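# Slide the paper roll onto the wooden holder's post

## Task

Lower the paper roll over the upright post of the wooden holder until it sits on the holder's base, then release it so that nothing of the robot, including a camera cable, still touches it.

## Robot and tools

Robot: two arms, left_arm and right_arm, each ending in a two-finger parallel gripper with a wrist camera. Joint limits in rad, base to hand: waist -2.618 to 3.054, shoulder 0 to 3.142, elbow 0 to 3.142 (fully straight at 2.901, never quite reached), wrist pitch -1.571 to 1.571, wrist yaw -1.571 to 1.571, wrist roll -2.094 to 2.094.

Frame: one scene frame for both arms. Origin at table-top height, halfway between the two nominal arm bases; +x points out across the table, +y toward left_arm (arm names do not match image sides), +z up. Positions are in metres, orientations are quaternions written w first (qw, qx, qy, qz). Actual bases sit slightly off nominal; a BASES line, if present, gives their true spots. Reported hand poses can be off by a few cm, more at long reach. In the gripper's own axes the fingers point along +z and close along y; end_effector_position is the point between the pads, about 1 cm short of the fingertips.

The 16-number row: every command uses rows of exactly 16 numbers covering both arms, even if one arm is idle: left_arm x, y, z, qw, qx, qy, qz, opening, then right_arm the same eight. x, y, z, quaternion are an absolute goal pose for that gripper in the scene frame, not an offset. Opening runs from -1 (shut) to +1 (fully open, 0.094 m). For an arm that should hold still, repeat the exact pose and quaternion from the last result before it stopped, with the opening it should keep; reuse your own commanded quaternion rather than the drifting reported one.

execute_actions(actions, cameras): actions holds zero or one item. Empty list: just read the state (pictures included). {"rows": [...], "steps": n}: 1 to 15 rows, n from 5 to 15 control steps of 1/30 s (default 15); one row per step, last row repeated. Refused entirely if any target lies more than 0.6 m from that arm's last reported position along any gripper axis. The result is sampled 5 steps before the action ends; those steps finish while you think. {"steps": n} alone waits up to 300 steps counted from the previous result, your reply time included. cameras: list of names, ["all"], or []; an unknown name invalidates the call.

move(target, speed, blend, blocking, cameras): target is one 16-number row or a list of up to 15 rows, each an absolute goal pose pair as above, with no 0.6 m limit. Each gripper travels a straight line, turning the short way; all arms finish together; at least 0.5 s, cut off at 10 s total. speed in m/s, 0.002 to 2.9, default 0.25 (rotation up to twice that in rad/s); one value or one per target. blend in metres rounds corners at intermediate targets; 0 stops at each. blocking=false returns about 0.5 s in. The first target's opening is sent immediately; later targets' openings are applied after arrival once everything has come to rest. Paths ignore obstacles and the other arm; faster moves lag and overshoot more, especially with a nearly straight arm. The result adds a move: line: done (within 10 mm and 2 degrees, on rounded numbers), off_target, moving, held or fault, plus limits such as paced (pose clipped) or held (steps withheld). Done or off_target says nothing about contact; friction or weight can leave a gripper a centimetre or more off in free air.



Result lines: per arm end_effector_position, end_effector_quat_wxyz, Hand target (pose currently being driven toward), Joint positions (last entry is finger opening in metres), Joint velocities ("within noise" means at rest), Joint torques (include gravity; entries 1 to 3 wrap at plus or minus 28 N m), grip_measured on the opening scale, Time used, and possibly MOTOR HOT or OVER-TEMPERATURE FAULT.

Gripping: empty fingers read up to about 2.7 mm too wide. On a firm part a full squeeze reads a bit below the part's width (round parts lower still); commanding about 0.05 below first-touch reading already gives full force. Close gently on anything crushable. To release, command an opening clearly above grip_measured.

Motion notes: commanded orientation is limited each step to within 40 degrees of the measured one. Passing near an arm's own base can flip its shoulder posture; route around it. Tiny moves may not start.

Cameras: cam_high (fixed, overhead front view), cam_left_wrist, cam_right_wrist, all 672x504, with given pinhole calibration (accurate to a few mm near cam_high's image centre; wrist images may lag during motion).

Avoid: dropping the roll or anything leaving the table, releasing a moving object, fast or hard contacts, pressing far past a contact, the two grippers or arms colliding, one gripper closing on the other's fingers, and long holding or stretched poses that overheat motors (at 90 °C the arm folds up and stays idle). Objects may occasionally get a brief push from outside.

Each tool is called as name(argument=value, ...) on one line, values as JSON.

## Session

execute_actions(actions=[], cameras=["all"])

Scene clock: 0.00 s of 4400.00 s.
left_arm: end_effector_position=(+0.3990, +0.2155, +0.3339) grip_measured=+1.000 end_effector_quat_wxyz=(+0.613, -0.149, +0.751, -0.193) | right_arm: end_effector_position=(+0.2363, -0.1520, +0.2376) grip_measured=+1.000 end_effector_quat_wxyz=(+0.503, -0.064, +0.821, +0.263)
Joint positions: left_arm=[-0.192 0.968 0.891 -0.096 -0.063 -0.512 0.094] | right_arm=[0.621 0.795 0.631 -0.201 0.071 0.431 0.094]
Joint velocities: within noise
Joint torques (N m): no reading
Motor temperatures (°C): left_arm=[23 24 21 24 22 21 23] | right_arm=[23 23 23 22 22 23 24]
Heat: left arm: 24 °C; right arm: 24 °C.
Hand target: left_arm +0.3971, +0.2160, +0.3393; +0.618, -0.147, +0.748, -0.193 | right_arm +0.2363, -0.1523, +0.2440; +0.509, -0.063, +0.816, +0.265

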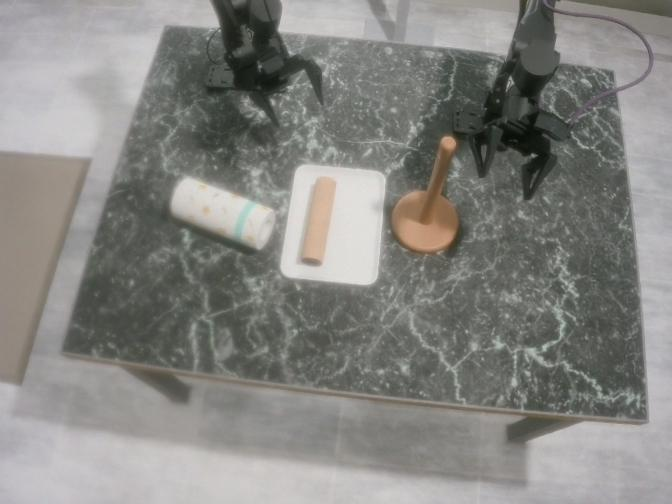

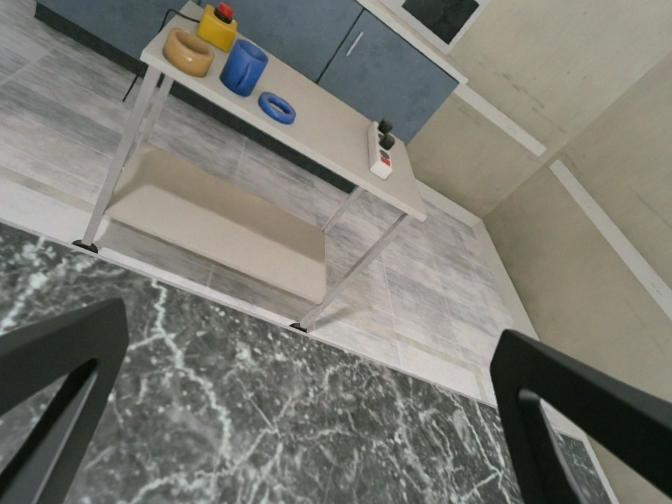

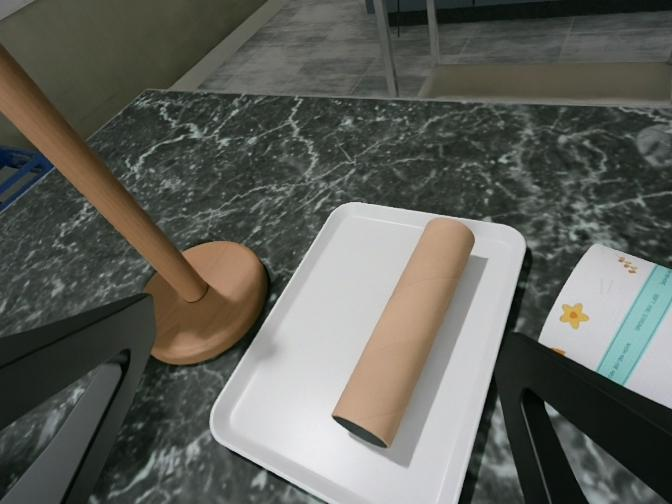

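zoom_image(camera="cam_high", region=[150, 150, 300, 270])

zoom_image(camera="cam_high", region=[370, 120, 490, 270])

zoom_image(camera="cam_high", region=[150, 0, 400, 180])

zoom_image(camera="cam_right_wrist", region=[400, 180, 672, 400])

Scaled by 3.360 from the camera's 672x504 image, which has a finer 960x720 frame.

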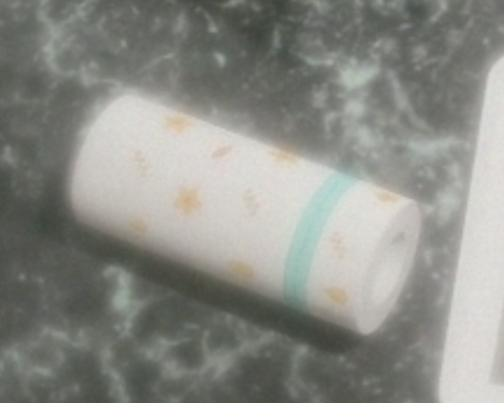

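Scaled by 3.360 from the camera's 672x504 image, which has a finer 960x720 frame.

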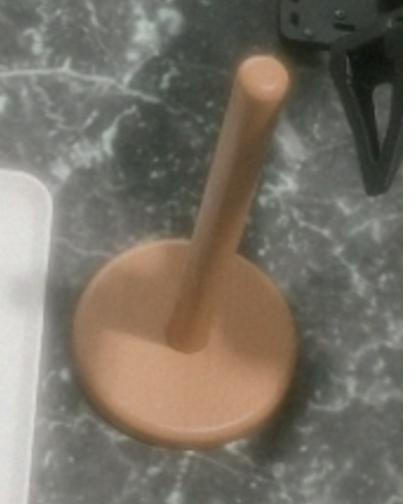

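Scaled by 2.016 from the camera's 672x504 image, which has a finer 960x720 frame.

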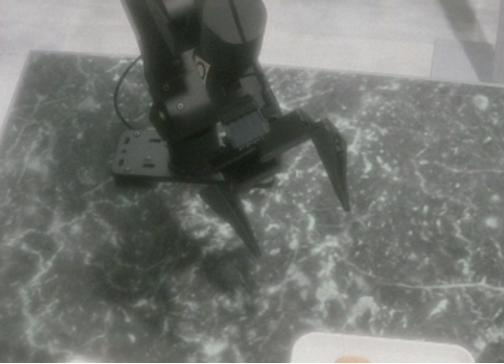

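Scaled by 1.853 from the camera's 672x504 image, which has a finer 960x720 frame.

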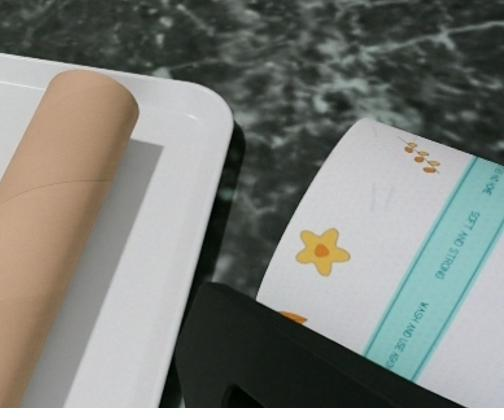

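move(target=[0.277, 0.356, 0.38, 0.4056, -0.4056, 0.5794, -0.5794, 1.0, 0.370, -0.297, 0.155, 0.0, -0.5975, 0.8019, 0.0, 1.0], speed=0.55, cameras=["all"])

Scene clock: 19.30 s of 4400.00 s.
left_arm: end_effector_position=(+0.2791, +0.3588, +0.3834) grip_measured=+1.000 end_effector_quat_wxyz=(+0.405, -0.408, +0.580, -0.578) | right_arm: end_effector_position=(+0.3664, -0.2993, +0.1588) grip_measured=+1.000 end_effector_quat_wxyz=(+0.008, -0.592, +0.806, -0.002)
Joint positions: left_arm=[1.102 0.896 0.908 -0.062 1.466 -1.524 0.094] | right_arm=[0.063 2.064 2.048 -1.54 -0.005 -1.19 0.094]
Joint velocities: within noise
Joint torques (N m): left_arm=[0.32 -2.59 5.33 1.58 0.12 -0.03] | right_arm=[0.57 -9.43 9.29 0.07 0.04 -0.04]
Motor temperatures (°C): left_arm=[23 24 22 29 22 21 23] | right_arm=[23 24 24 26 22 23 24]
Heat: left arm: 29 °C; right arm: 26 °C.
Hand target: left_arm +0.2771, +0.3561, +0.3801; +0.405, -0.406, +0.580, -0.578 | right_arm +0.3698, -0.2971, +0.1549; +0.000, -0.597, +0.802, +0.000
Off the commanded pose: left_arm 0.005 m, 0 deg | right_arm 0.006 m, 1 deg.
Kept back: nothing.
move: done
camera_calibration:
cam_left_wrist: T_world_to_cam=[[0.0273065, 0.123136, 0.992014, -0.436249], [-0.739923, -0.664778, 0.102885, 0.43065], [0.672137, -0.736823, 0.0729587, 0.152497], [0, 0, 0, 1]] pos_world=[0.228061, 0.452368, 0.377332]
cam_right_wrist: T_world_to_cam=[[0.983544, -0.18029, -0.0116876, -0.413229], [-0.153863, -0.86977, 0.468856, -0.254668], [-0.0946957, -0.459342, -0.883197, 0.141389], [0, 0, 0, 1]] pos_world=[0.380634, -0.231058, 0.239447]

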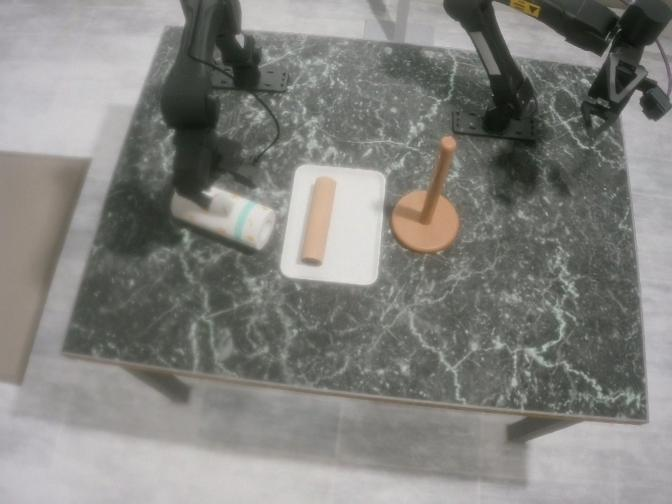

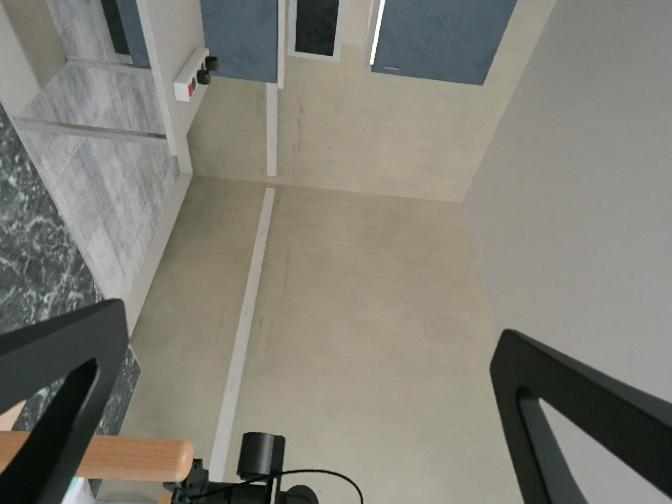

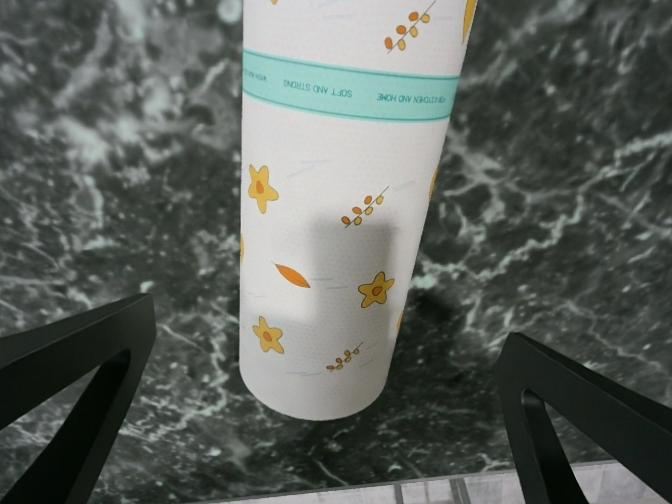

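zoom_image(camera="cam_right_wrist", region=[180, 0, 540, 250])

zoom_image(camera="cam_right_wrist", region=[120, 220, 540, 504])

zoom_image(camera="cam_left_wrist", region=[0, 370, 240, 504])

Scaled by 1.400 from the camera's 672x504 image, which has a finer 960x720 frame.

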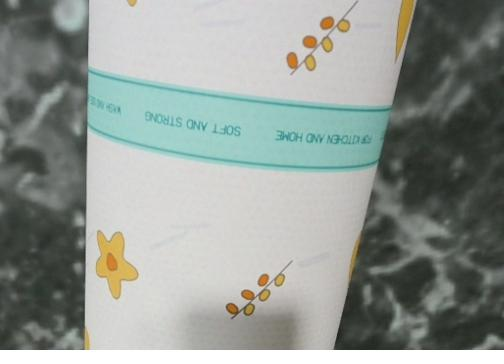

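Scaled by 1.200 from the camera's 672x504 image, which has a finer 960x720 frame.

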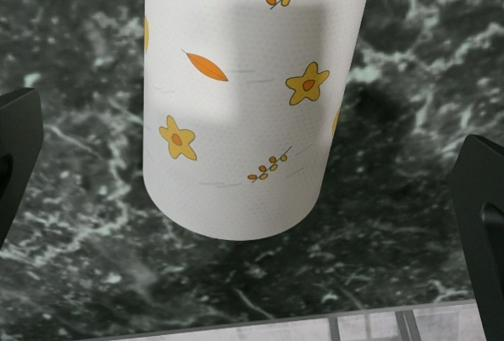

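Scaled by 2.100 from the camera's 672x504 image, which has a finer 960x720 frame.

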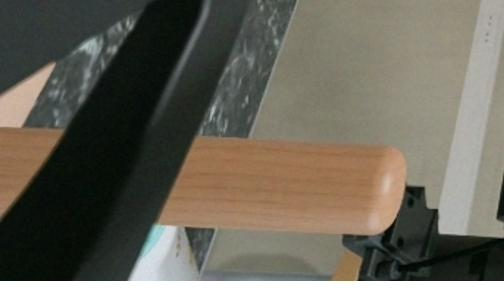

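move(target=[0.249, 0.332, 0.38, 0.4056, -0.4056, 0.5794, -0.5794, 1.0, 0.3698, -0.2971, 0.095, 0.0, -0.5975, 0.8019, 0.0, 1.0], speed=0.15, cameras=["cam_right_wrist", "cam_left_wrist"])

Scene clock: 26.77 s of 4400.00 s.
left_arm: end_effector_position=(+0.2512, +0.3323, +0.3872) grip_measured=+1.000 end_effector_quat_wxyz=(+0.420, -0.404, +0.580, -0.569) | right_arm: end_effector_position=(+0.3717, -0.2990, +0.1010) grip_measured=+1.000 end_effector_quat_wxyz=(+0.006, -0.592, +0.806, -0.001)
Joint positions: left_arm=[1.203 0.737 0.858 -0.094 1.548 -1.572 0.094] | right_arm=[0.063 2.064 1.817 -1.312 -0.004 -1.191 0.094]
Joint velocities: within noise
Joint torques (N m): left_arm=[0.42 -0.69 5.05 1.3 0.06 -0.04] | right_arm=[0.59 -11.96 5.01 0.3 0.06 -0.04]
Motor temperatures (°C): left_arm=[23 24 22 28 22 21 23] | right_arm=[23 24 24 25 22 23 24]
Heat: left arm: 28 °C; right arm: 25 °C.
Hand target: left_arm +0.2502, +0.3317, +0.3802; +0.412, -0.412, +0.575, -0.575 | right_arm +0.3698, -0.2972, +0.0950; +0.000, -0.597, +0.802, +0.000
Off the commanded pose: left_arm 0.008 m, 2 deg | right_arm 0.007 m, 1 deg.
joint sent to its limit (left arm) — joint 5 (wrist yaw), upper limit.
Kept back: nothing.
move: done
camera_calibration:
cam_left_wrist: T_world_to_cam=[[0.0104786, 0.0988232, 0.99505, -0.424831], [-0.7284, -0.681001, 0.075304, 0.405062], [0.685072, -0.725584, 0.0648469, 0.147653], [0, 0, 0, 1]] pos_world=[0.198346, 0.424966, 0.38265]
cam_right_wrist: T_world_to_cam=[[0.983546, -0.180017, -0.0152117, -0.418746], [-0.151845, -0.869362, 0.470268, -0.227187], [-0.0978808, -0.46022, -0.882393, 0.0917676], [0, 0, 0, 1]] pos_world=[0.386341, -0.230656, 0.181444]
Images, in order (width x height): cam_left_wrist 672x504, cam_right_wrist 672x504.

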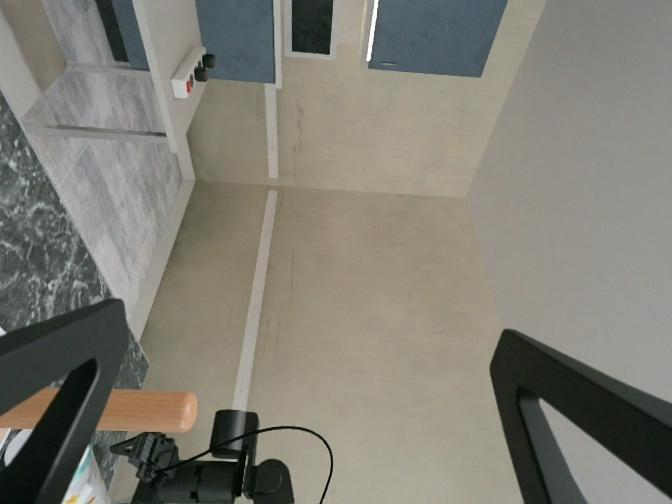

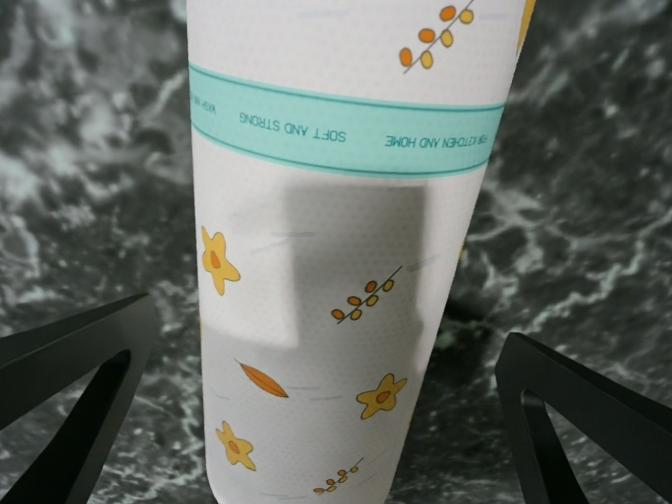

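move(target=[0.2512, 0.3323, 0.3872, 0.420, -0.404, 0.580, -0.569, 1.0, 0.3645, -0.2965, 0.040, 0.0, -0.5975, 0.8019, 0.0, 1.0], speed=0.12, cameras=["cam_right_wrist"])

Scene clock: 28.70 s of 4400.00 s.
left_arm: end_effector_position=(+0.2511, +0.3322, +0.3872) grip_measured=+1.000 end_effector_quat_wxyz=(+0.419, -0.405, +0.580, -0.570) | right_arm: end_effector_position=(+0.3679, -0.2995, +0.0490) grip_measured=+1.000 end_effector_quat_wxyz=(+0.009, -0.592, +0.806, -0.004)
Joint positions: left_arm=[1.203 0.737 0.858 -0.094 1.549 -1.573 0.094] | right_arm=[0.063 2.064 1.609 -1.097 -0.003 -1.191 0.094]
Joint velocities: within noise
Joint torques (N m): left_arm=[-0.01 0.16 6.9 1.38 -0.05 -0.01] | right_arm=[0.72 -11.12 4.98 0.3 0.04 -0.01]
Motor temperatures (°C): left_arm=[23 24 22 28 22 21 23] | right_arm=[23 25 24 25 22 23 24]
Heat: left arm: 28 °C; right arm: 25 °C.
Hand target: left_arm +0.2512, +0.3323, +0.3872; +0.420, -0.404, +0.580, -0.569 | right_arm +0.3644, -0.2966, +0.0401; +0.000, -0.597, +0.802, +0.000
Off the commanded pose: left_arm 0.000 m, 0 deg | right_arm 0.010 m, 1 deg.
Kept back: nothing.
move: done
camera_calibration:
cam_right_wrist: T_world_to_cam=[[0.983628, -0.180053, -0.00753871, -0.416218], [-0.155486, -0.86908, 0.4696, -0.20236], [-0.0911047, -0.460739, -0.882847, 0.042658], [0, 0, 0, 1]] pos_world=[0.381826, -0.231155, 0.129551]
Images, in order (width x height): cam_right_wrist 672x504.

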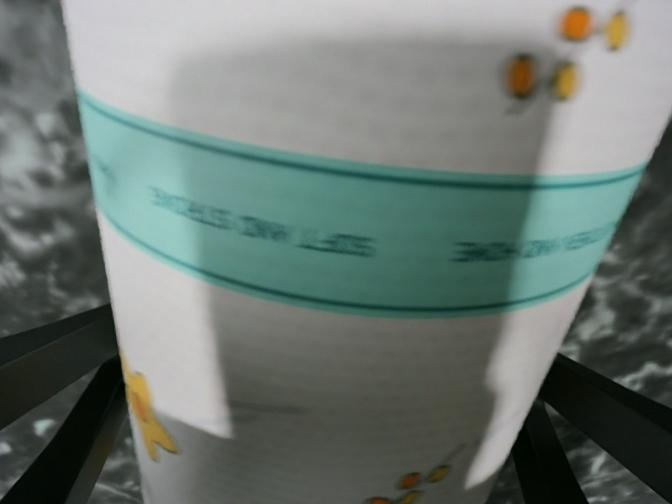

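move(target=[0.2512, 0.3323, 0.3872, 0.420, -0.404, 0.580, -0.569, 1.0, 0.3645, -0.2965, 0.040, 0.0, -0.5975, 0.8019, 0.0, 0.58], speed=0.12, cameras=["cam_right_wrist"])

Scene clock: 29.77 s of 4400.00 s.
left_arm: end_effector_position=(+0.2511, +0.3322, +0.3872) grip_measured=+1.000 end_effector_quat_wxyz=(+0.419, -0.405, +0.580, -0.570) | right_arm: end_effector_position=(+0.3682, -0.2995, +0.0490) grip_measured=+0.676 end_effector_quat_wxyz=(+0.009, -0.592, +0.806, -0.004)
Joint positions: left_arm=[1.203 0.737 0.858 -0.094 1.549 -1.573 0.094] | right_arm=[0.063 2.064 1.609 -1.095 -0.003 -1.191 0.079]
Joint velocities: within noise
Joint torques (N m): left_arm=[-0.05 0.25 6.91 1.39 -0.04 -0.01] | right_arm=[0.72 -11.06 4.94 0.35 0.03 -0.03]
Motor temperatures (°C): left_arm=[23 24 22 28 22 21 23] | right_arm=[23 25 24 25 22 23 24]
Heat: left arm: 28 °C; right arm: 25 °C.
Hand target: left_arm +0.2512, +0.3323, +0.3872; +0.420, -0.404, +0.580, -0.569 | right_arm +0.3644, -0.2967, +0.0402; +0.000, -0.597, +0.802, +0.000
Off the commanded pose: left_arm 0.000 m, 0 deg | right_arm 0.010 m, 1 deg.
Kept back: nothing.
move: done
camera_calibration:
cam_right_wrist: T_world_to_cam=[[0.983646, -0.180017, -0.0059432, -0.416715], [-0.156187, -0.868936, 0.469633, -0.202018], [-0.0897062, -0.461024, -0.882842, 0.0420856], [0, 0, 0, 1]] pos_world=[0.382123, -0.231154, 0.129553]
Images, in order (width x height): cam_right_wrist 672x504.

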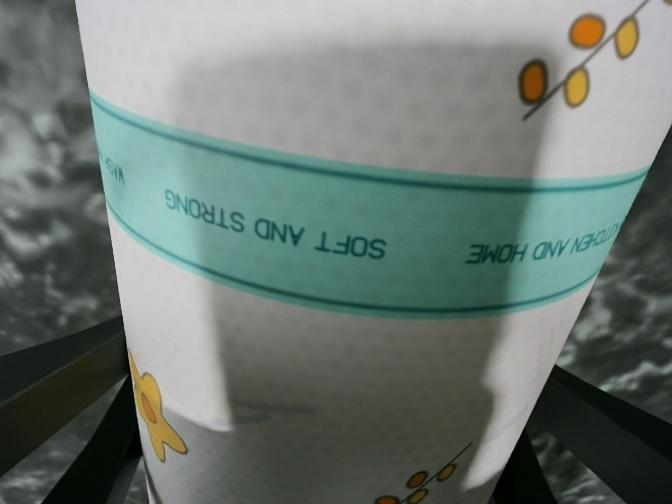

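move(target=[[0.2512, 0.3323, 0.3872, 0.420, -0.404, 0.580, -0.569, 1.0, 0.3660, -0.2960, 0.115, 0.0, -0.5975, 0.8019, 0.0, 0.58], [0.2512, 0.3323, 0.3872, 0.420, -0.404, 0.580, -0.569, 1.0, 0.355, -0.200, 0.310, 0.3154, -0.5233, 0.7614, 0.2168, 0.58], [0.2512, 0.3323, 0.3872, 0.420, -0.404, 0.580, -0.569, 1.0, 0.333, -0.020, 0.450, 0.5964, -0.3799, 0.5964, 0.3799, 0.58], [0.2512, 0.3323, 0.3872, 0.420, -0.404, 0.580, -0.569, 1.0, 0.320, 0.124, 0.450, 0.5964, -0.3799, 0.5964, 0.3799, 0.58]], speed=[0.25, 0.4, 0.4, 0.3], blend=0.04, cameras=["all"])

Scene clock: 33.87 s of 4400.00 s.
left_arm: end_effector_position=(+0.2511, +0.3322, +0.3872) grip_measured=+1.000 end_effector_quat_wxyz=(+0.419, -0.405, +0.580, -0.570) | right_arm: end_effector_position=(+0.3127, +0.1210, +0.4408) grip_measured=+0.678 end_effector_quat_wxyz=(+0.585, -0.389, +0.602, +0.380)
Joint positions: left_arm=[1.203 0.737 0.858 -0.094 1.549 -1.573 0.094] | right_arm=[0.811 1.807 1.858 -0.079 -0.325 -0.006 0.079]
Joint velocities: within noise
Joint torques (N m): left_arm=[-0.03 0.2 6.91 1.4 -0.05 -0.01] | right_arm=[-0.13 -8.94 11.63 2.06 0.11 0.1]
Motor temperatures (°C): left_arm=[23 24 22 28 22 21 23] | right_arm=[23 25 24 25 22 23 24]
Heat: left arm: 28 °C; right arm: 25 °C.
Hand target: left_arm +0.2512, +0.3323, +0.3872; +0.420, -0.404, +0.580, -0.569 | right_arm +0.3195, +0.1233, +0.4497; +0.596, -0.380, +0.596, +0.380
Off the commanded pose: left_arm 0.000 m, 0 deg | right_arm 0.012 m, 2 deg.
Kept back: nothing.
move: off_target (right_arm); blend cut to 0.0374 m at target 1
camera_calibration:
cam_left_wrist: T_world_to_cam=[[0.0109396, 0.099859, 0.994941, -0.425212], [-0.728897, -0.680358, 0.0762997, 0.404519], [0.684536, -0.726045, 0.0653441, 0.147631], [0, 0, 0, 1]] pos_world=[0.198446, 0.424866, 0.382549]
cam_right_wrist: T_world_to_cam=[[0.917344, -0.380009, 0.11863, -0.294005], [-0.0976572, -0.503699, -0.858342, 0.493637], [0.385931, 0.77581, -0.499176, 0.109401], [0, 0, 0, 1]] pos_world=[0.275689, 0.0520456, 0.513198]

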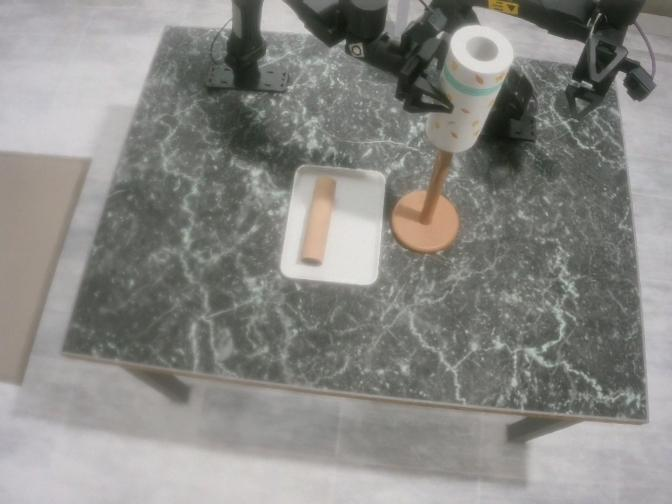

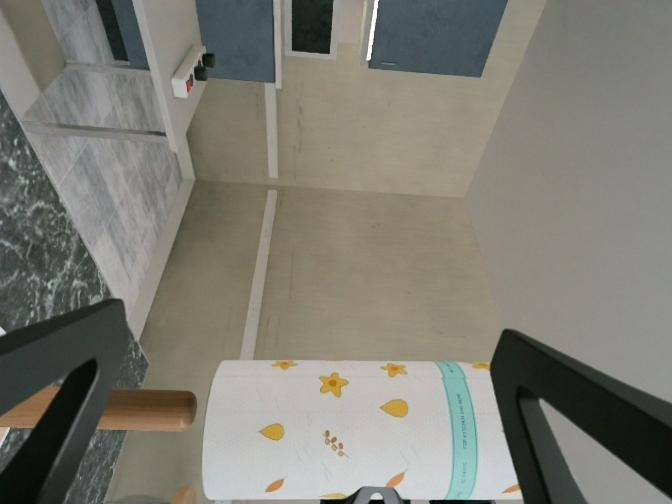

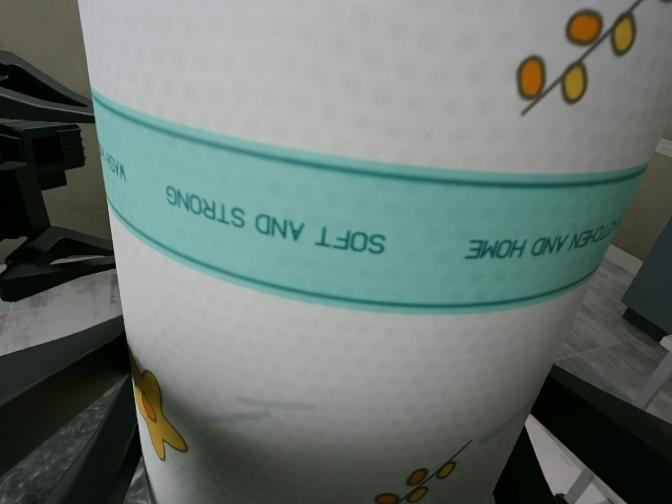

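zoom_image(camera="cam_high", region=[390, 10, 530, 260])

zoom_image(camera="cam_left_wrist", region=[60, 330, 310, 504])

Scaled by 2.016 from the camera's 672x504 image, which has a finer 960x720 frame.

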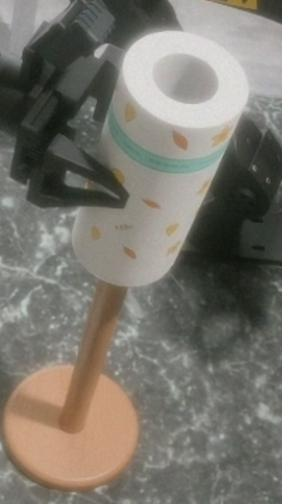

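Scaled by 2.016 from the camera's 672x504 image, which has a finer 960x720 frame.

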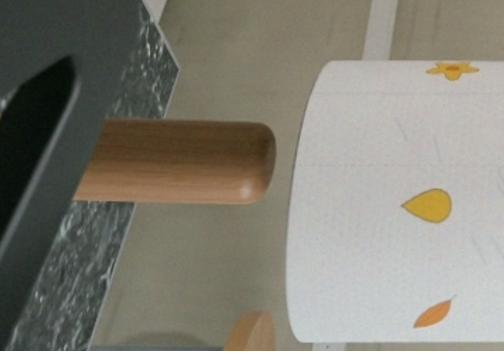

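zoom_image(camera="cam_high", region=[415, 15, 520, 165])

zoom_image(camera="cam_left_wrist", region=[130, 340, 540, 504])

Scaled by 3.360 from the camera's 672x504 image, which has a finer 960x720 frame.

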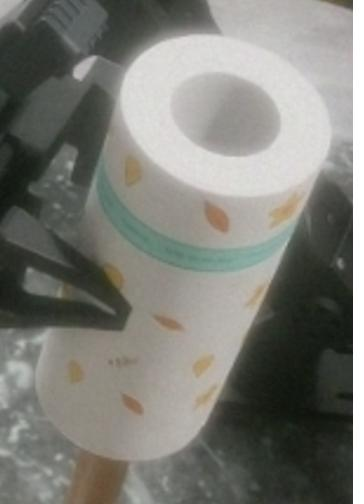

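Scaled by 1.229 from the camera's 672x504 image, which has a finer 960x720 frame.

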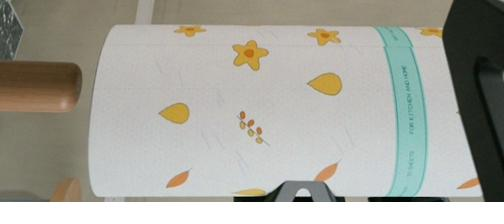

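move(target=[0.2512, 0.3323, 0.3872, 0.420, -0.404, 0.580, -0.569, 1.0, 0.3305, 0.119, 0.449, 0.6029, -0.3694, 0.5897, 0.3903, 0.58], speed=0.1, cameras=["cam_high", "cam_left_wrist"])

zoom_image(camera="cam_high", region=[395, 15, 525, 245])

zoom_image(camera="cam_left_wrist", region=[60, 330, 310, 504])

Scene clock: 40.53 s of 4400.00 s.
left_arm: end_effector_position=(+0.2511, +0.3322, +0.3872) grip_measured=+1.000 end_effector_quat_wxyz=(+0.419, -0.405, +0.580, -0.570) | right_arm: end_effector_position=(+0.3262, +0.1150, +0.4466) grip_measured=+0.679 end_effector_quat_wxyz=(+0.598, -0.371, +0.598, +0.383)
Joint positions: left_arm=[1.203 0.737 0.858 -0.094 1.549 -1.573 0.094] | right_arm=[0.786 1.818 1.858 -0.03 -0.326 0.018 0.079]
Joint velocities: within noise
Joint torques (N m): left_arm=[-0.02 0.2 6.87 1.41 -0.05 -0.01] | right_arm=[-0.36 -9.31 8.92 2.23 -0.17 0.09]
Motor temperatures (°C): left_arm=[23 24 22 28 22 21 23] | right_arm=[23 26 25 26 22 23 25]
Heat: left arm: 28 °C; right arm: 26 °C.
Hand target: left_arm +0.2512, +0.3323, +0.3872; +0.420, -0.404, +0.580, -0.569 | right_arm +0.3303, +0.1187, +0.4490; +0.603, -0.369, +0.590, +0.390
Off the commanded pose: left_arm 0.000 m, 0 deg | right_arm 0.006 m, 1 deg.
Kept back: nothing.
move: done
camera_calibration:
cam_left_wrist: T_world_to_cam=[[0.0109396, 0.099859, 0.994941, -0.425212], [-0.728897, -0.680358, 0.0762997, 0.404519], [0.684536, -0.726045, 0.0653441, 0.147631], [0, 0, 0, 1]] pos_world=[0.198446, 0.424866, 0.382549]
Images, in order (width x height): cam_high 672x504, cam_left_wrist 672x504.

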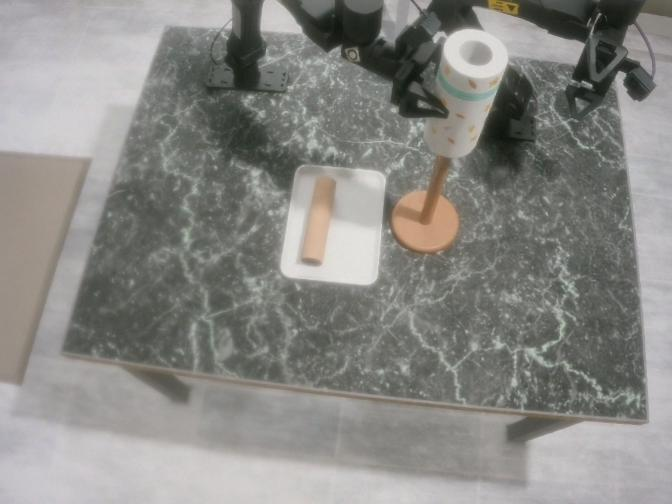

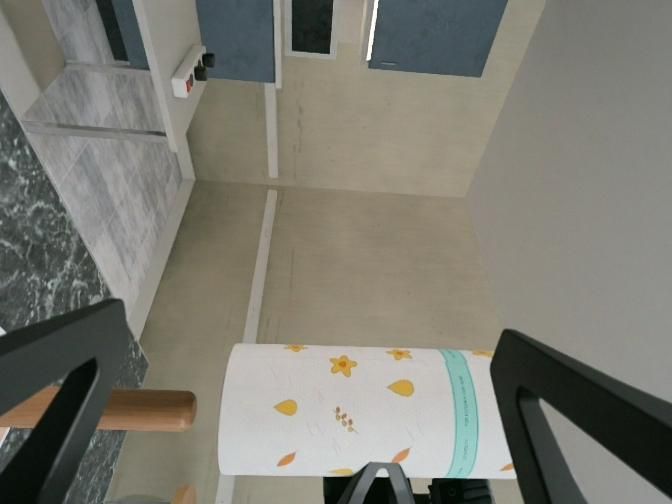

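Scaled by 2.191 from the camera's 672x504 image, which has a finer 960x720 frame.

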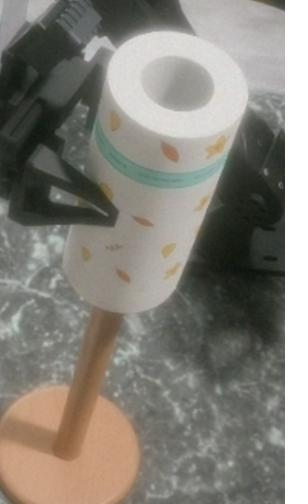

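Scaled by 2.016 from the camera's 672x504 image, which has a finer 960x720 frame.

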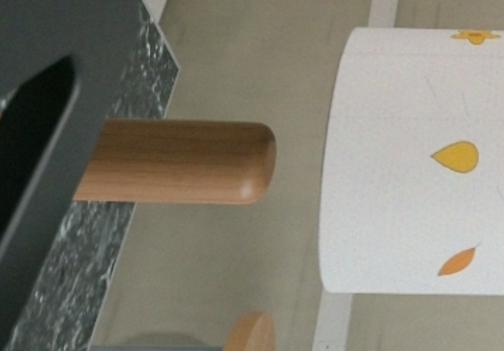

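move(target=[0.2512, 0.3323, 0.3872, 0.420, -0.404, 0.580, -0.569, 1.0, 0.3270, 0.116, 0.383, 0.6029, -0.3694, 0.5897, 0.3903, 0.58], speed=0.09, cameras=["cam_high", "cam_left_wrist"])

zoom_image(camera="cam_high", region=[395, 15, 525, 245])

zoom_image(camera="cam_left_wrist", region=[60, 330, 310, 504])

Scene clock: 43.37 s of 4400.00 s.
left_arm: end_effector_position=(+0.2511, +0.3322, +0.3872) grip_measured=+1.000 end_effector_quat_wxyz=(+0.419, -0.405, +0.580, -0.570) | right_arm: end_effector_position=(+0.3324, +0.1223, +0.3636) grip_measured=+0.679 end_effector_quat_wxyz=(+0.586, -0.374, +0.608, +0.382)
Joint positions: left_arm=[1.203 0.737 0.858 -0.094 1.549 -1.573 0.094] | right_arm=[0.786 1.818 1.554 0.242 -0.329 0.02 0.079]
Joint velocities: within noise
Joint torques (N m): left_arm=[-0.02 0.16 6.87 1.39 -0.04 0.01] | right_arm=[-0.21 -14.53 6.79 2.31 -0.13 0.07]
Motor temperatures (°C): left_arm=[23 24 22 28 22 21 23] | right_arm=[23 26 25 27 22 23 25]
Heat: left arm: 28 °C; right arm: 27 °C.
Hand target: left_arm +0.2512, +0.3323, +0.3872; +0.420, -0.404, +0.580, -0.569 | right_arm +0.3270, +0.1161, +0.3829; +0.603, -0.370, +0.590, +0.390
Off the commanded pose: left_arm 0.000 m, 0 deg | right_arm 0.021 m, 3 deg.
Kept back: nothing.
move: off_target (right_arm)
camera_calibration:
cam_left_wrist: T_world_to_cam=[[0.0109396, 0.099859, 0.994941, -0.425212], [-0.728897, -0.680358, 0.0762997, 0.404519], [0.684536, -0.726045, 0.0653441, 0.147631], [0, 0, 0, 1]] pos_world=[0.198446, 0.424866, 0.382549]
Images, in order (width x height): cam_high 672x504, cam_left_wrist 672x504.

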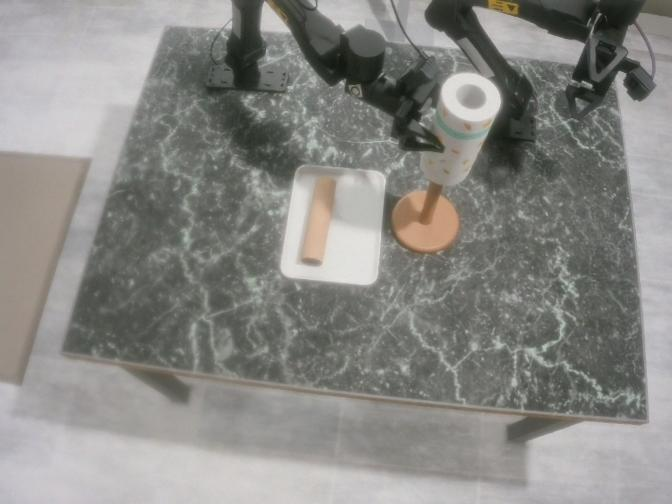

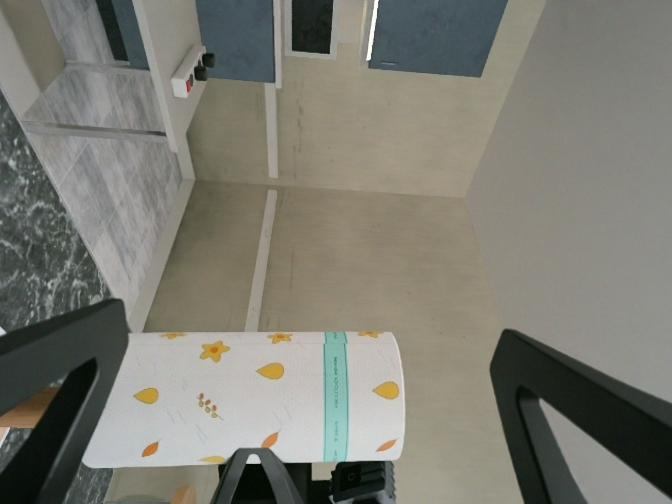

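Scaled by 2.191 from the camera's 672x504 image, which has a finer 960x720 frame.

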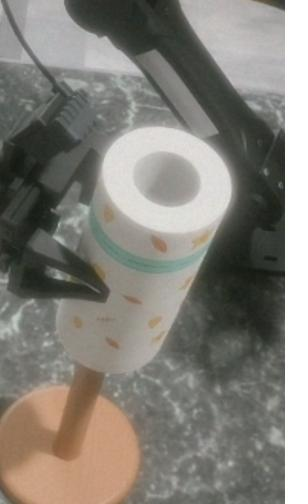

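Scaled by 2.016 from the camera's 672x504 image, which has a finer 960x720 frame.

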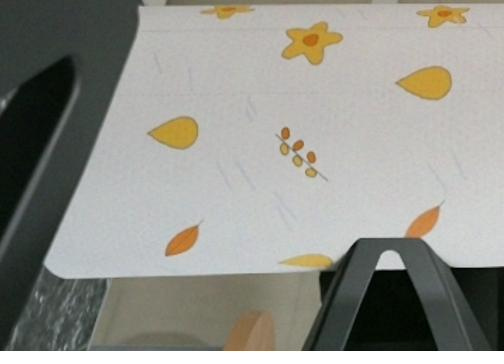

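move(target=[0.2512, 0.3323, 0.3872, 0.420, -0.404, 0.580, -0.569, 1.0, 0.3210, 0.1095, 0.205, 0.6029, -0.3694, 0.5897, 0.3903, 0.58], speed=0.12, cameras=["cam_high", "cam_left_wrist"])

zoom_image(camera="cam_high", region=[375, 60, 525, 270])

Scene clock: 47.00 s of 4400.00 s.
left_arm: end_effector_position=(+0.2511, +0.3322, +0.3872) grip_measured=+1.000 end_effector_quat_wxyz=(+0.419, -0.405, +0.580, -0.570) | right_arm: end_effector_position=(+0.3205, +0.1103, +0.2136) grip_measured=+0.679 end_effector_quat_wxyz=(+0.605, -0.370, +0.589, +0.387)
Joint positions: left_arm=[1.203 0.737 0.858 -0.094 1.549 -1.573 0.094] | right_arm=[0.786 1.968 1.058 0.944 -0.331 0.02 0.079]
Joint velocities: within noise
Joint torques (N m): left_arm=[-0.06 0.2 6.9 1.38 -0.04 -0.01] | right_arm=[-0.36 -10.03 5.72 2.21 -0.11 0.09]
Motor temperatures (°C): left_arm=[23 24 22 28 22 21 23] | right_arm=[23 26 25 28 22 23 25]
Heat: left arm: 28 °C; right arm: 28 °C.
Hand target: left_arm +0.2512, +0.3323, +0.3872; +0.420, -0.404, +0.580, -0.569 | right_arm +0.3209, +0.1094, +0.2051; +0.603, -0.370, +0.590, +0.390
Off the commanded pose: left_arm 0.000 m, 0 deg | right_arm 0.009 m, 0 deg.
Kept back: nothing.
move: done
camera_calibration:
cam_left_wrist: T_world_to_cam=[[0.0109396, 0.099859, 0.994941, -0.425212], [-0.728897, -0.680358, 0.0762997, 0.404519], [0.684536, -0.726045, 0.0653441, 0.147631], [0, 0, 0, 1]] pos_world=[0.198446, 0.424866, 0.382549]
Images, in order (width x height): cam_high 672x504, cam_left_wrist 672x504.

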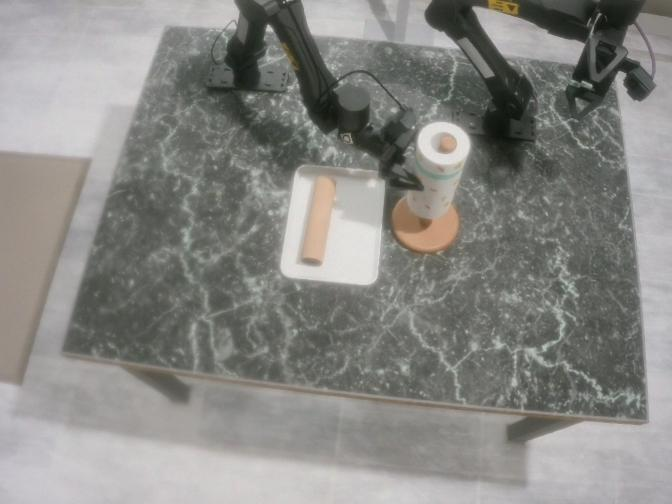

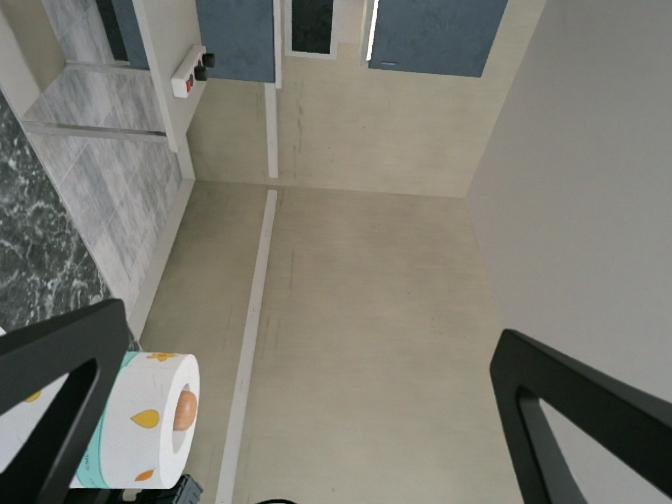

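Scaled by 2.400 from the camera's 672x504 image, which has a finer 960x720 frame.

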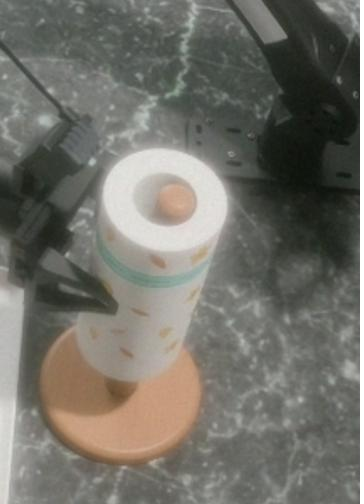

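move(target=[0.2512, 0.3323, 0.3872, 0.420, -0.404, 0.580, -0.569, 1.0, 0.3165, 0.1145, 0.140, 0.6029, -0.3694, 0.5897, 0.3903, 0.58], speed=0.07, cameras=["cam_high", "cam_left_wrist"])

zoom_image(camera="cam_high", region=[375, 100, 495, 270])

Scene clock: 49.13 s of 4400.00 s.
left_arm: end_effector_position=(+0.2511, +0.3322, +0.3872) grip_measured=+1.000 end_effector_quat_wxyz=(+0.419, -0.405, +0.580, -0.570) | right_arm: end_effector_position=(+0.3196, +0.1137, +0.1497) grip_measured=+0.679 end_effector_quat_wxyz=(+0.605, -0.371, +0.588, +0.389)
Joint positions: left_arm=[1.203 0.737 0.858 -0.094 1.549 -1.573 0.094] | right_arm=[0.792 2.155 1.014 1.176 -0.331 0.02 0.079]
Joint velocities: within noise
Joint torques (N m): left_arm=[0.02 0.23 6.87 1.39 -0.04 -0.01] | right_arm=[0.57 -10.39 4.75 2.21 0.1 0.09]
Motor temperatures (°C): left_arm=[23 24 22 28 22 21 23] | right_arm=[23 26 25 28 22 23 25]
Heat: left arm: 28 °C; right arm: 28 °C.
Hand target: left_arm +0.2512, +0.3323, +0.3872; +0.420, -0.404, +0.580, -0.569 | right_arm +0.3164, +0.1143, +0.1401; +0.603, -0.370, +0.590, +0.390
Off the commanded pose: left_arm 0.000 m, 0 deg | right_arm 0.010 m, 0 deg.
Kept back: nothing.
move: done
camera_calibration:
cam_left_wrist: T_world_to_cam=[[0.0109396, 0.099859, 0.994941, -0.425212], [-0.728897, -0.680358, 0.0762997, 0.404519], [0.684536, -0.726045, 0.0653441, 0.147631], [0, 0, 0, 1]] pos_world=[0.198446, 0.424866, 0.382549]
Images, in order (width x height): cam_high 672x504, cam_left_wrist 672x504.

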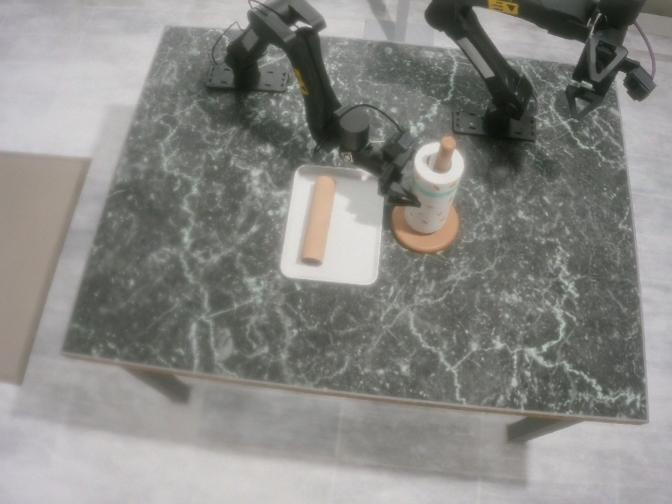

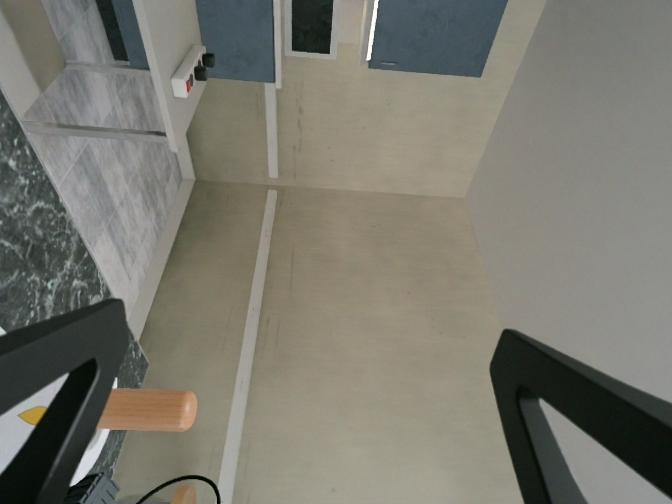

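Scaled by 2.965 from the camera's 672x504 image, which has a finer 960x720 frame.

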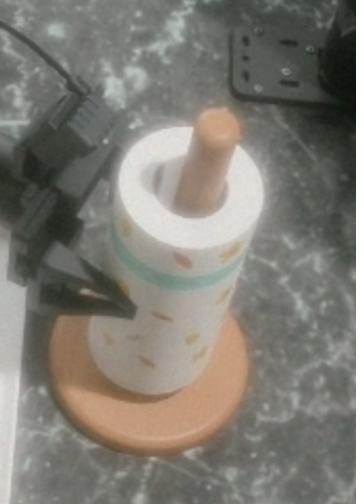

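move(target=[0.2512, 0.3323, 0.3872, 0.420, -0.404, 0.580, -0.569, 1.0, 0.3200, 0.1155, 0.120, 0.6029, -0.3694, 0.5897, 0.3903, 0.58], speed=0.05, cameras=["cam_high", "cam_left_wrist"])

zoom_image(camera="cam_high", region=[375, 120, 480, 270])

Scene clock: 50.60 s of 4400.00 s.
left_arm: end_effector_position=(+0.2511, +0.3322, +0.3872) grip_measured=+1.000 end_effector_quat_wxyz=(+0.419, -0.405, +0.580, -0.570) | right_arm: end_effector_position=(+0.3202, +0.1143, +0.1307) grip_measured=+0.679 end_effector_quat_wxyz=(+0.605, -0.371, +0.587, +0.389)
Joint positions: left_arm=[1.203 0.737 0.858 -0.094 1.549 -1.573 0.094] | right_arm=[0.792 2.219 1.014 1.244 -0.331 0.02 0.079]
Joint velocities: within noise
Joint torques (N m): left_arm=[-0.08 0.21 6.86 1.4 -0.06 0] | right_arm=[0.21 -10.02 5.49 2.13 0.06 0.09]
Motor temperatures (°C): left_arm=[23 24 22 28 22 21 23] | right_arm=[23 26 25 28 22 23 25]
Heat: left arm: 28 °C; right arm: 28 °C.
Hand target: left_arm +0.2512, +0.3323, +0.3872; +0.420, -0.404, +0.580, -0.569 | right_arm +0.3198, +0.1152, +0.1199; +0.603, -0.370, +0.590, +0.390
Off the commanded pose: left_arm 0.000 m, 0 deg | right_arm 0.011 m, 1 deg.
Kept back: nothing.
move: off_target (right_arm)
camera_calibration:
cam_left_wrist: T_world_to_cam=[[0.0109396, 0.099859, 0.994941, -0.425212], [-0.728897, -0.680358, 0.0762997, 0.404519], [0.684536, -0.726045, 0.0653441, 0.147631], [0, 0, 0, 1]] pos_world=[0.198446, 0.424866, 0.382549]
Images, in order (width x height): cam_high 672x504, cam_left_wrist 672x504.

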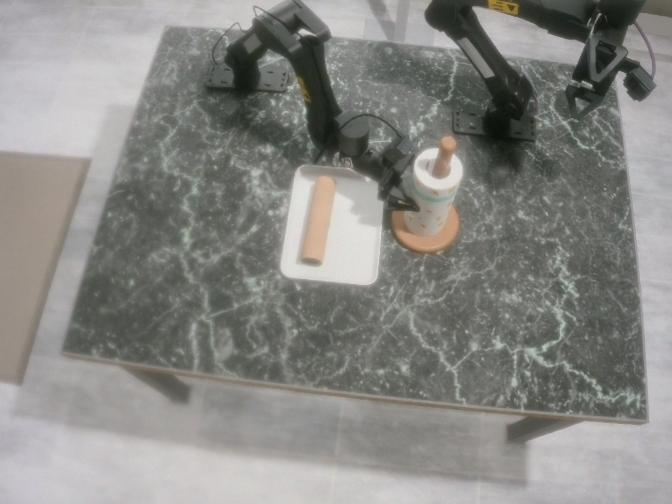

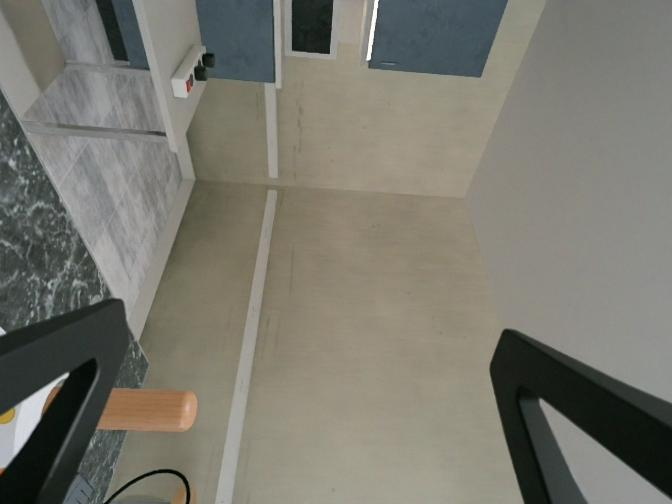

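Scaled by 3.360 from the camera's 672x504 image, which has a finer 960x720 frame.

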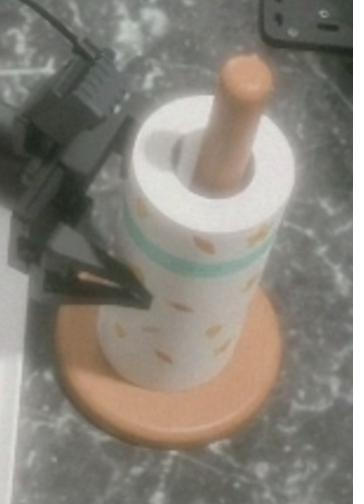

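move(target=[0.2512, 0.3323, 0.3872, 0.420, -0.404, 0.580, -0.569, 1.0, 0.3195, 0.1165, 0.109, 0.6029, -0.3694, 0.5897, 0.3903, 0.58], speed=0.04, cameras=["cam_high"])

zoom_image(camera="cam_high", region=[375, 120, 480, 270])

Scene clock: 52.83 s of 4400.00 s.
left_arm: end_effector_position=(+0.2511, +0.3322, +0.3872) grip_measured=+1.000 end_effector_quat_wxyz=(+0.419, -0.405, +0.580, -0.570) | right_arm: end_effector_position=(+0.3199, +0.1140, +0.1301) grip_measured=+0.679 end_effector_quat_wxyz=(+0.616, -0.367, +0.576, +0.393)
Joint positions: left_arm=[1.203 0.737 0.858 -0.094 1.549 -1.573 0.094] | right_arm=[0.792 2.248 1.014 1.305 -0.331 0.024 0.079]
Joint velocities: within noise
Joint torques (N m): left_arm=[-0.06 0.25 6.97 1.39 -0.05 -0.02] | right_arm=[0.39 -9.25 5.44 1.81 0.09 0.03]
Motor temperatures (°C): left_arm=[23 24 22 28 22 21 23] | right_arm=[23 26 25 28 22 23 25]
Heat: left arm: 28 °C; right arm: 28 °C.
Hand target: left_arm +0.2512, +0.3323, +0.3872; +0.420, -0.404, +0.580, -0.569 | right_arm +0.3189, +0.1157, +0.1092; +0.603, -0.370, +0.590, +0.390
Off the commanded pose: left_arm 0.000 m, 0 deg | right_arm 0.021 m, 2 deg.
Kept back: nothing.
move: off_target (right_arm)
Images, in order (width x height): cam_high 672x504.

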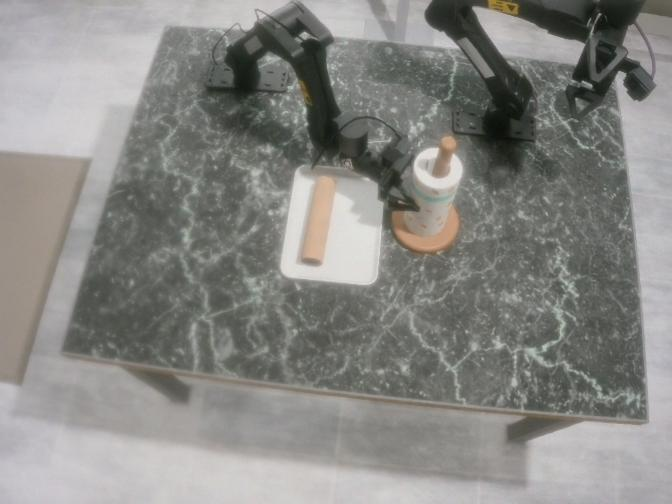

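Scaled by 3.360 from the camera's 672x504 image, which has a finer 960x720 frame.

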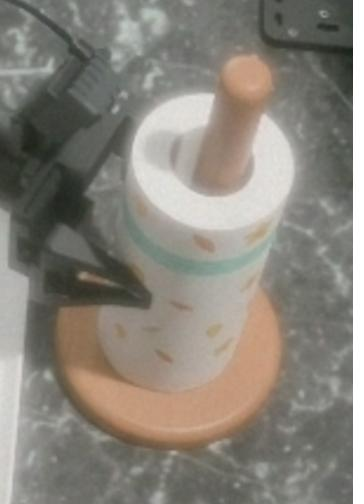

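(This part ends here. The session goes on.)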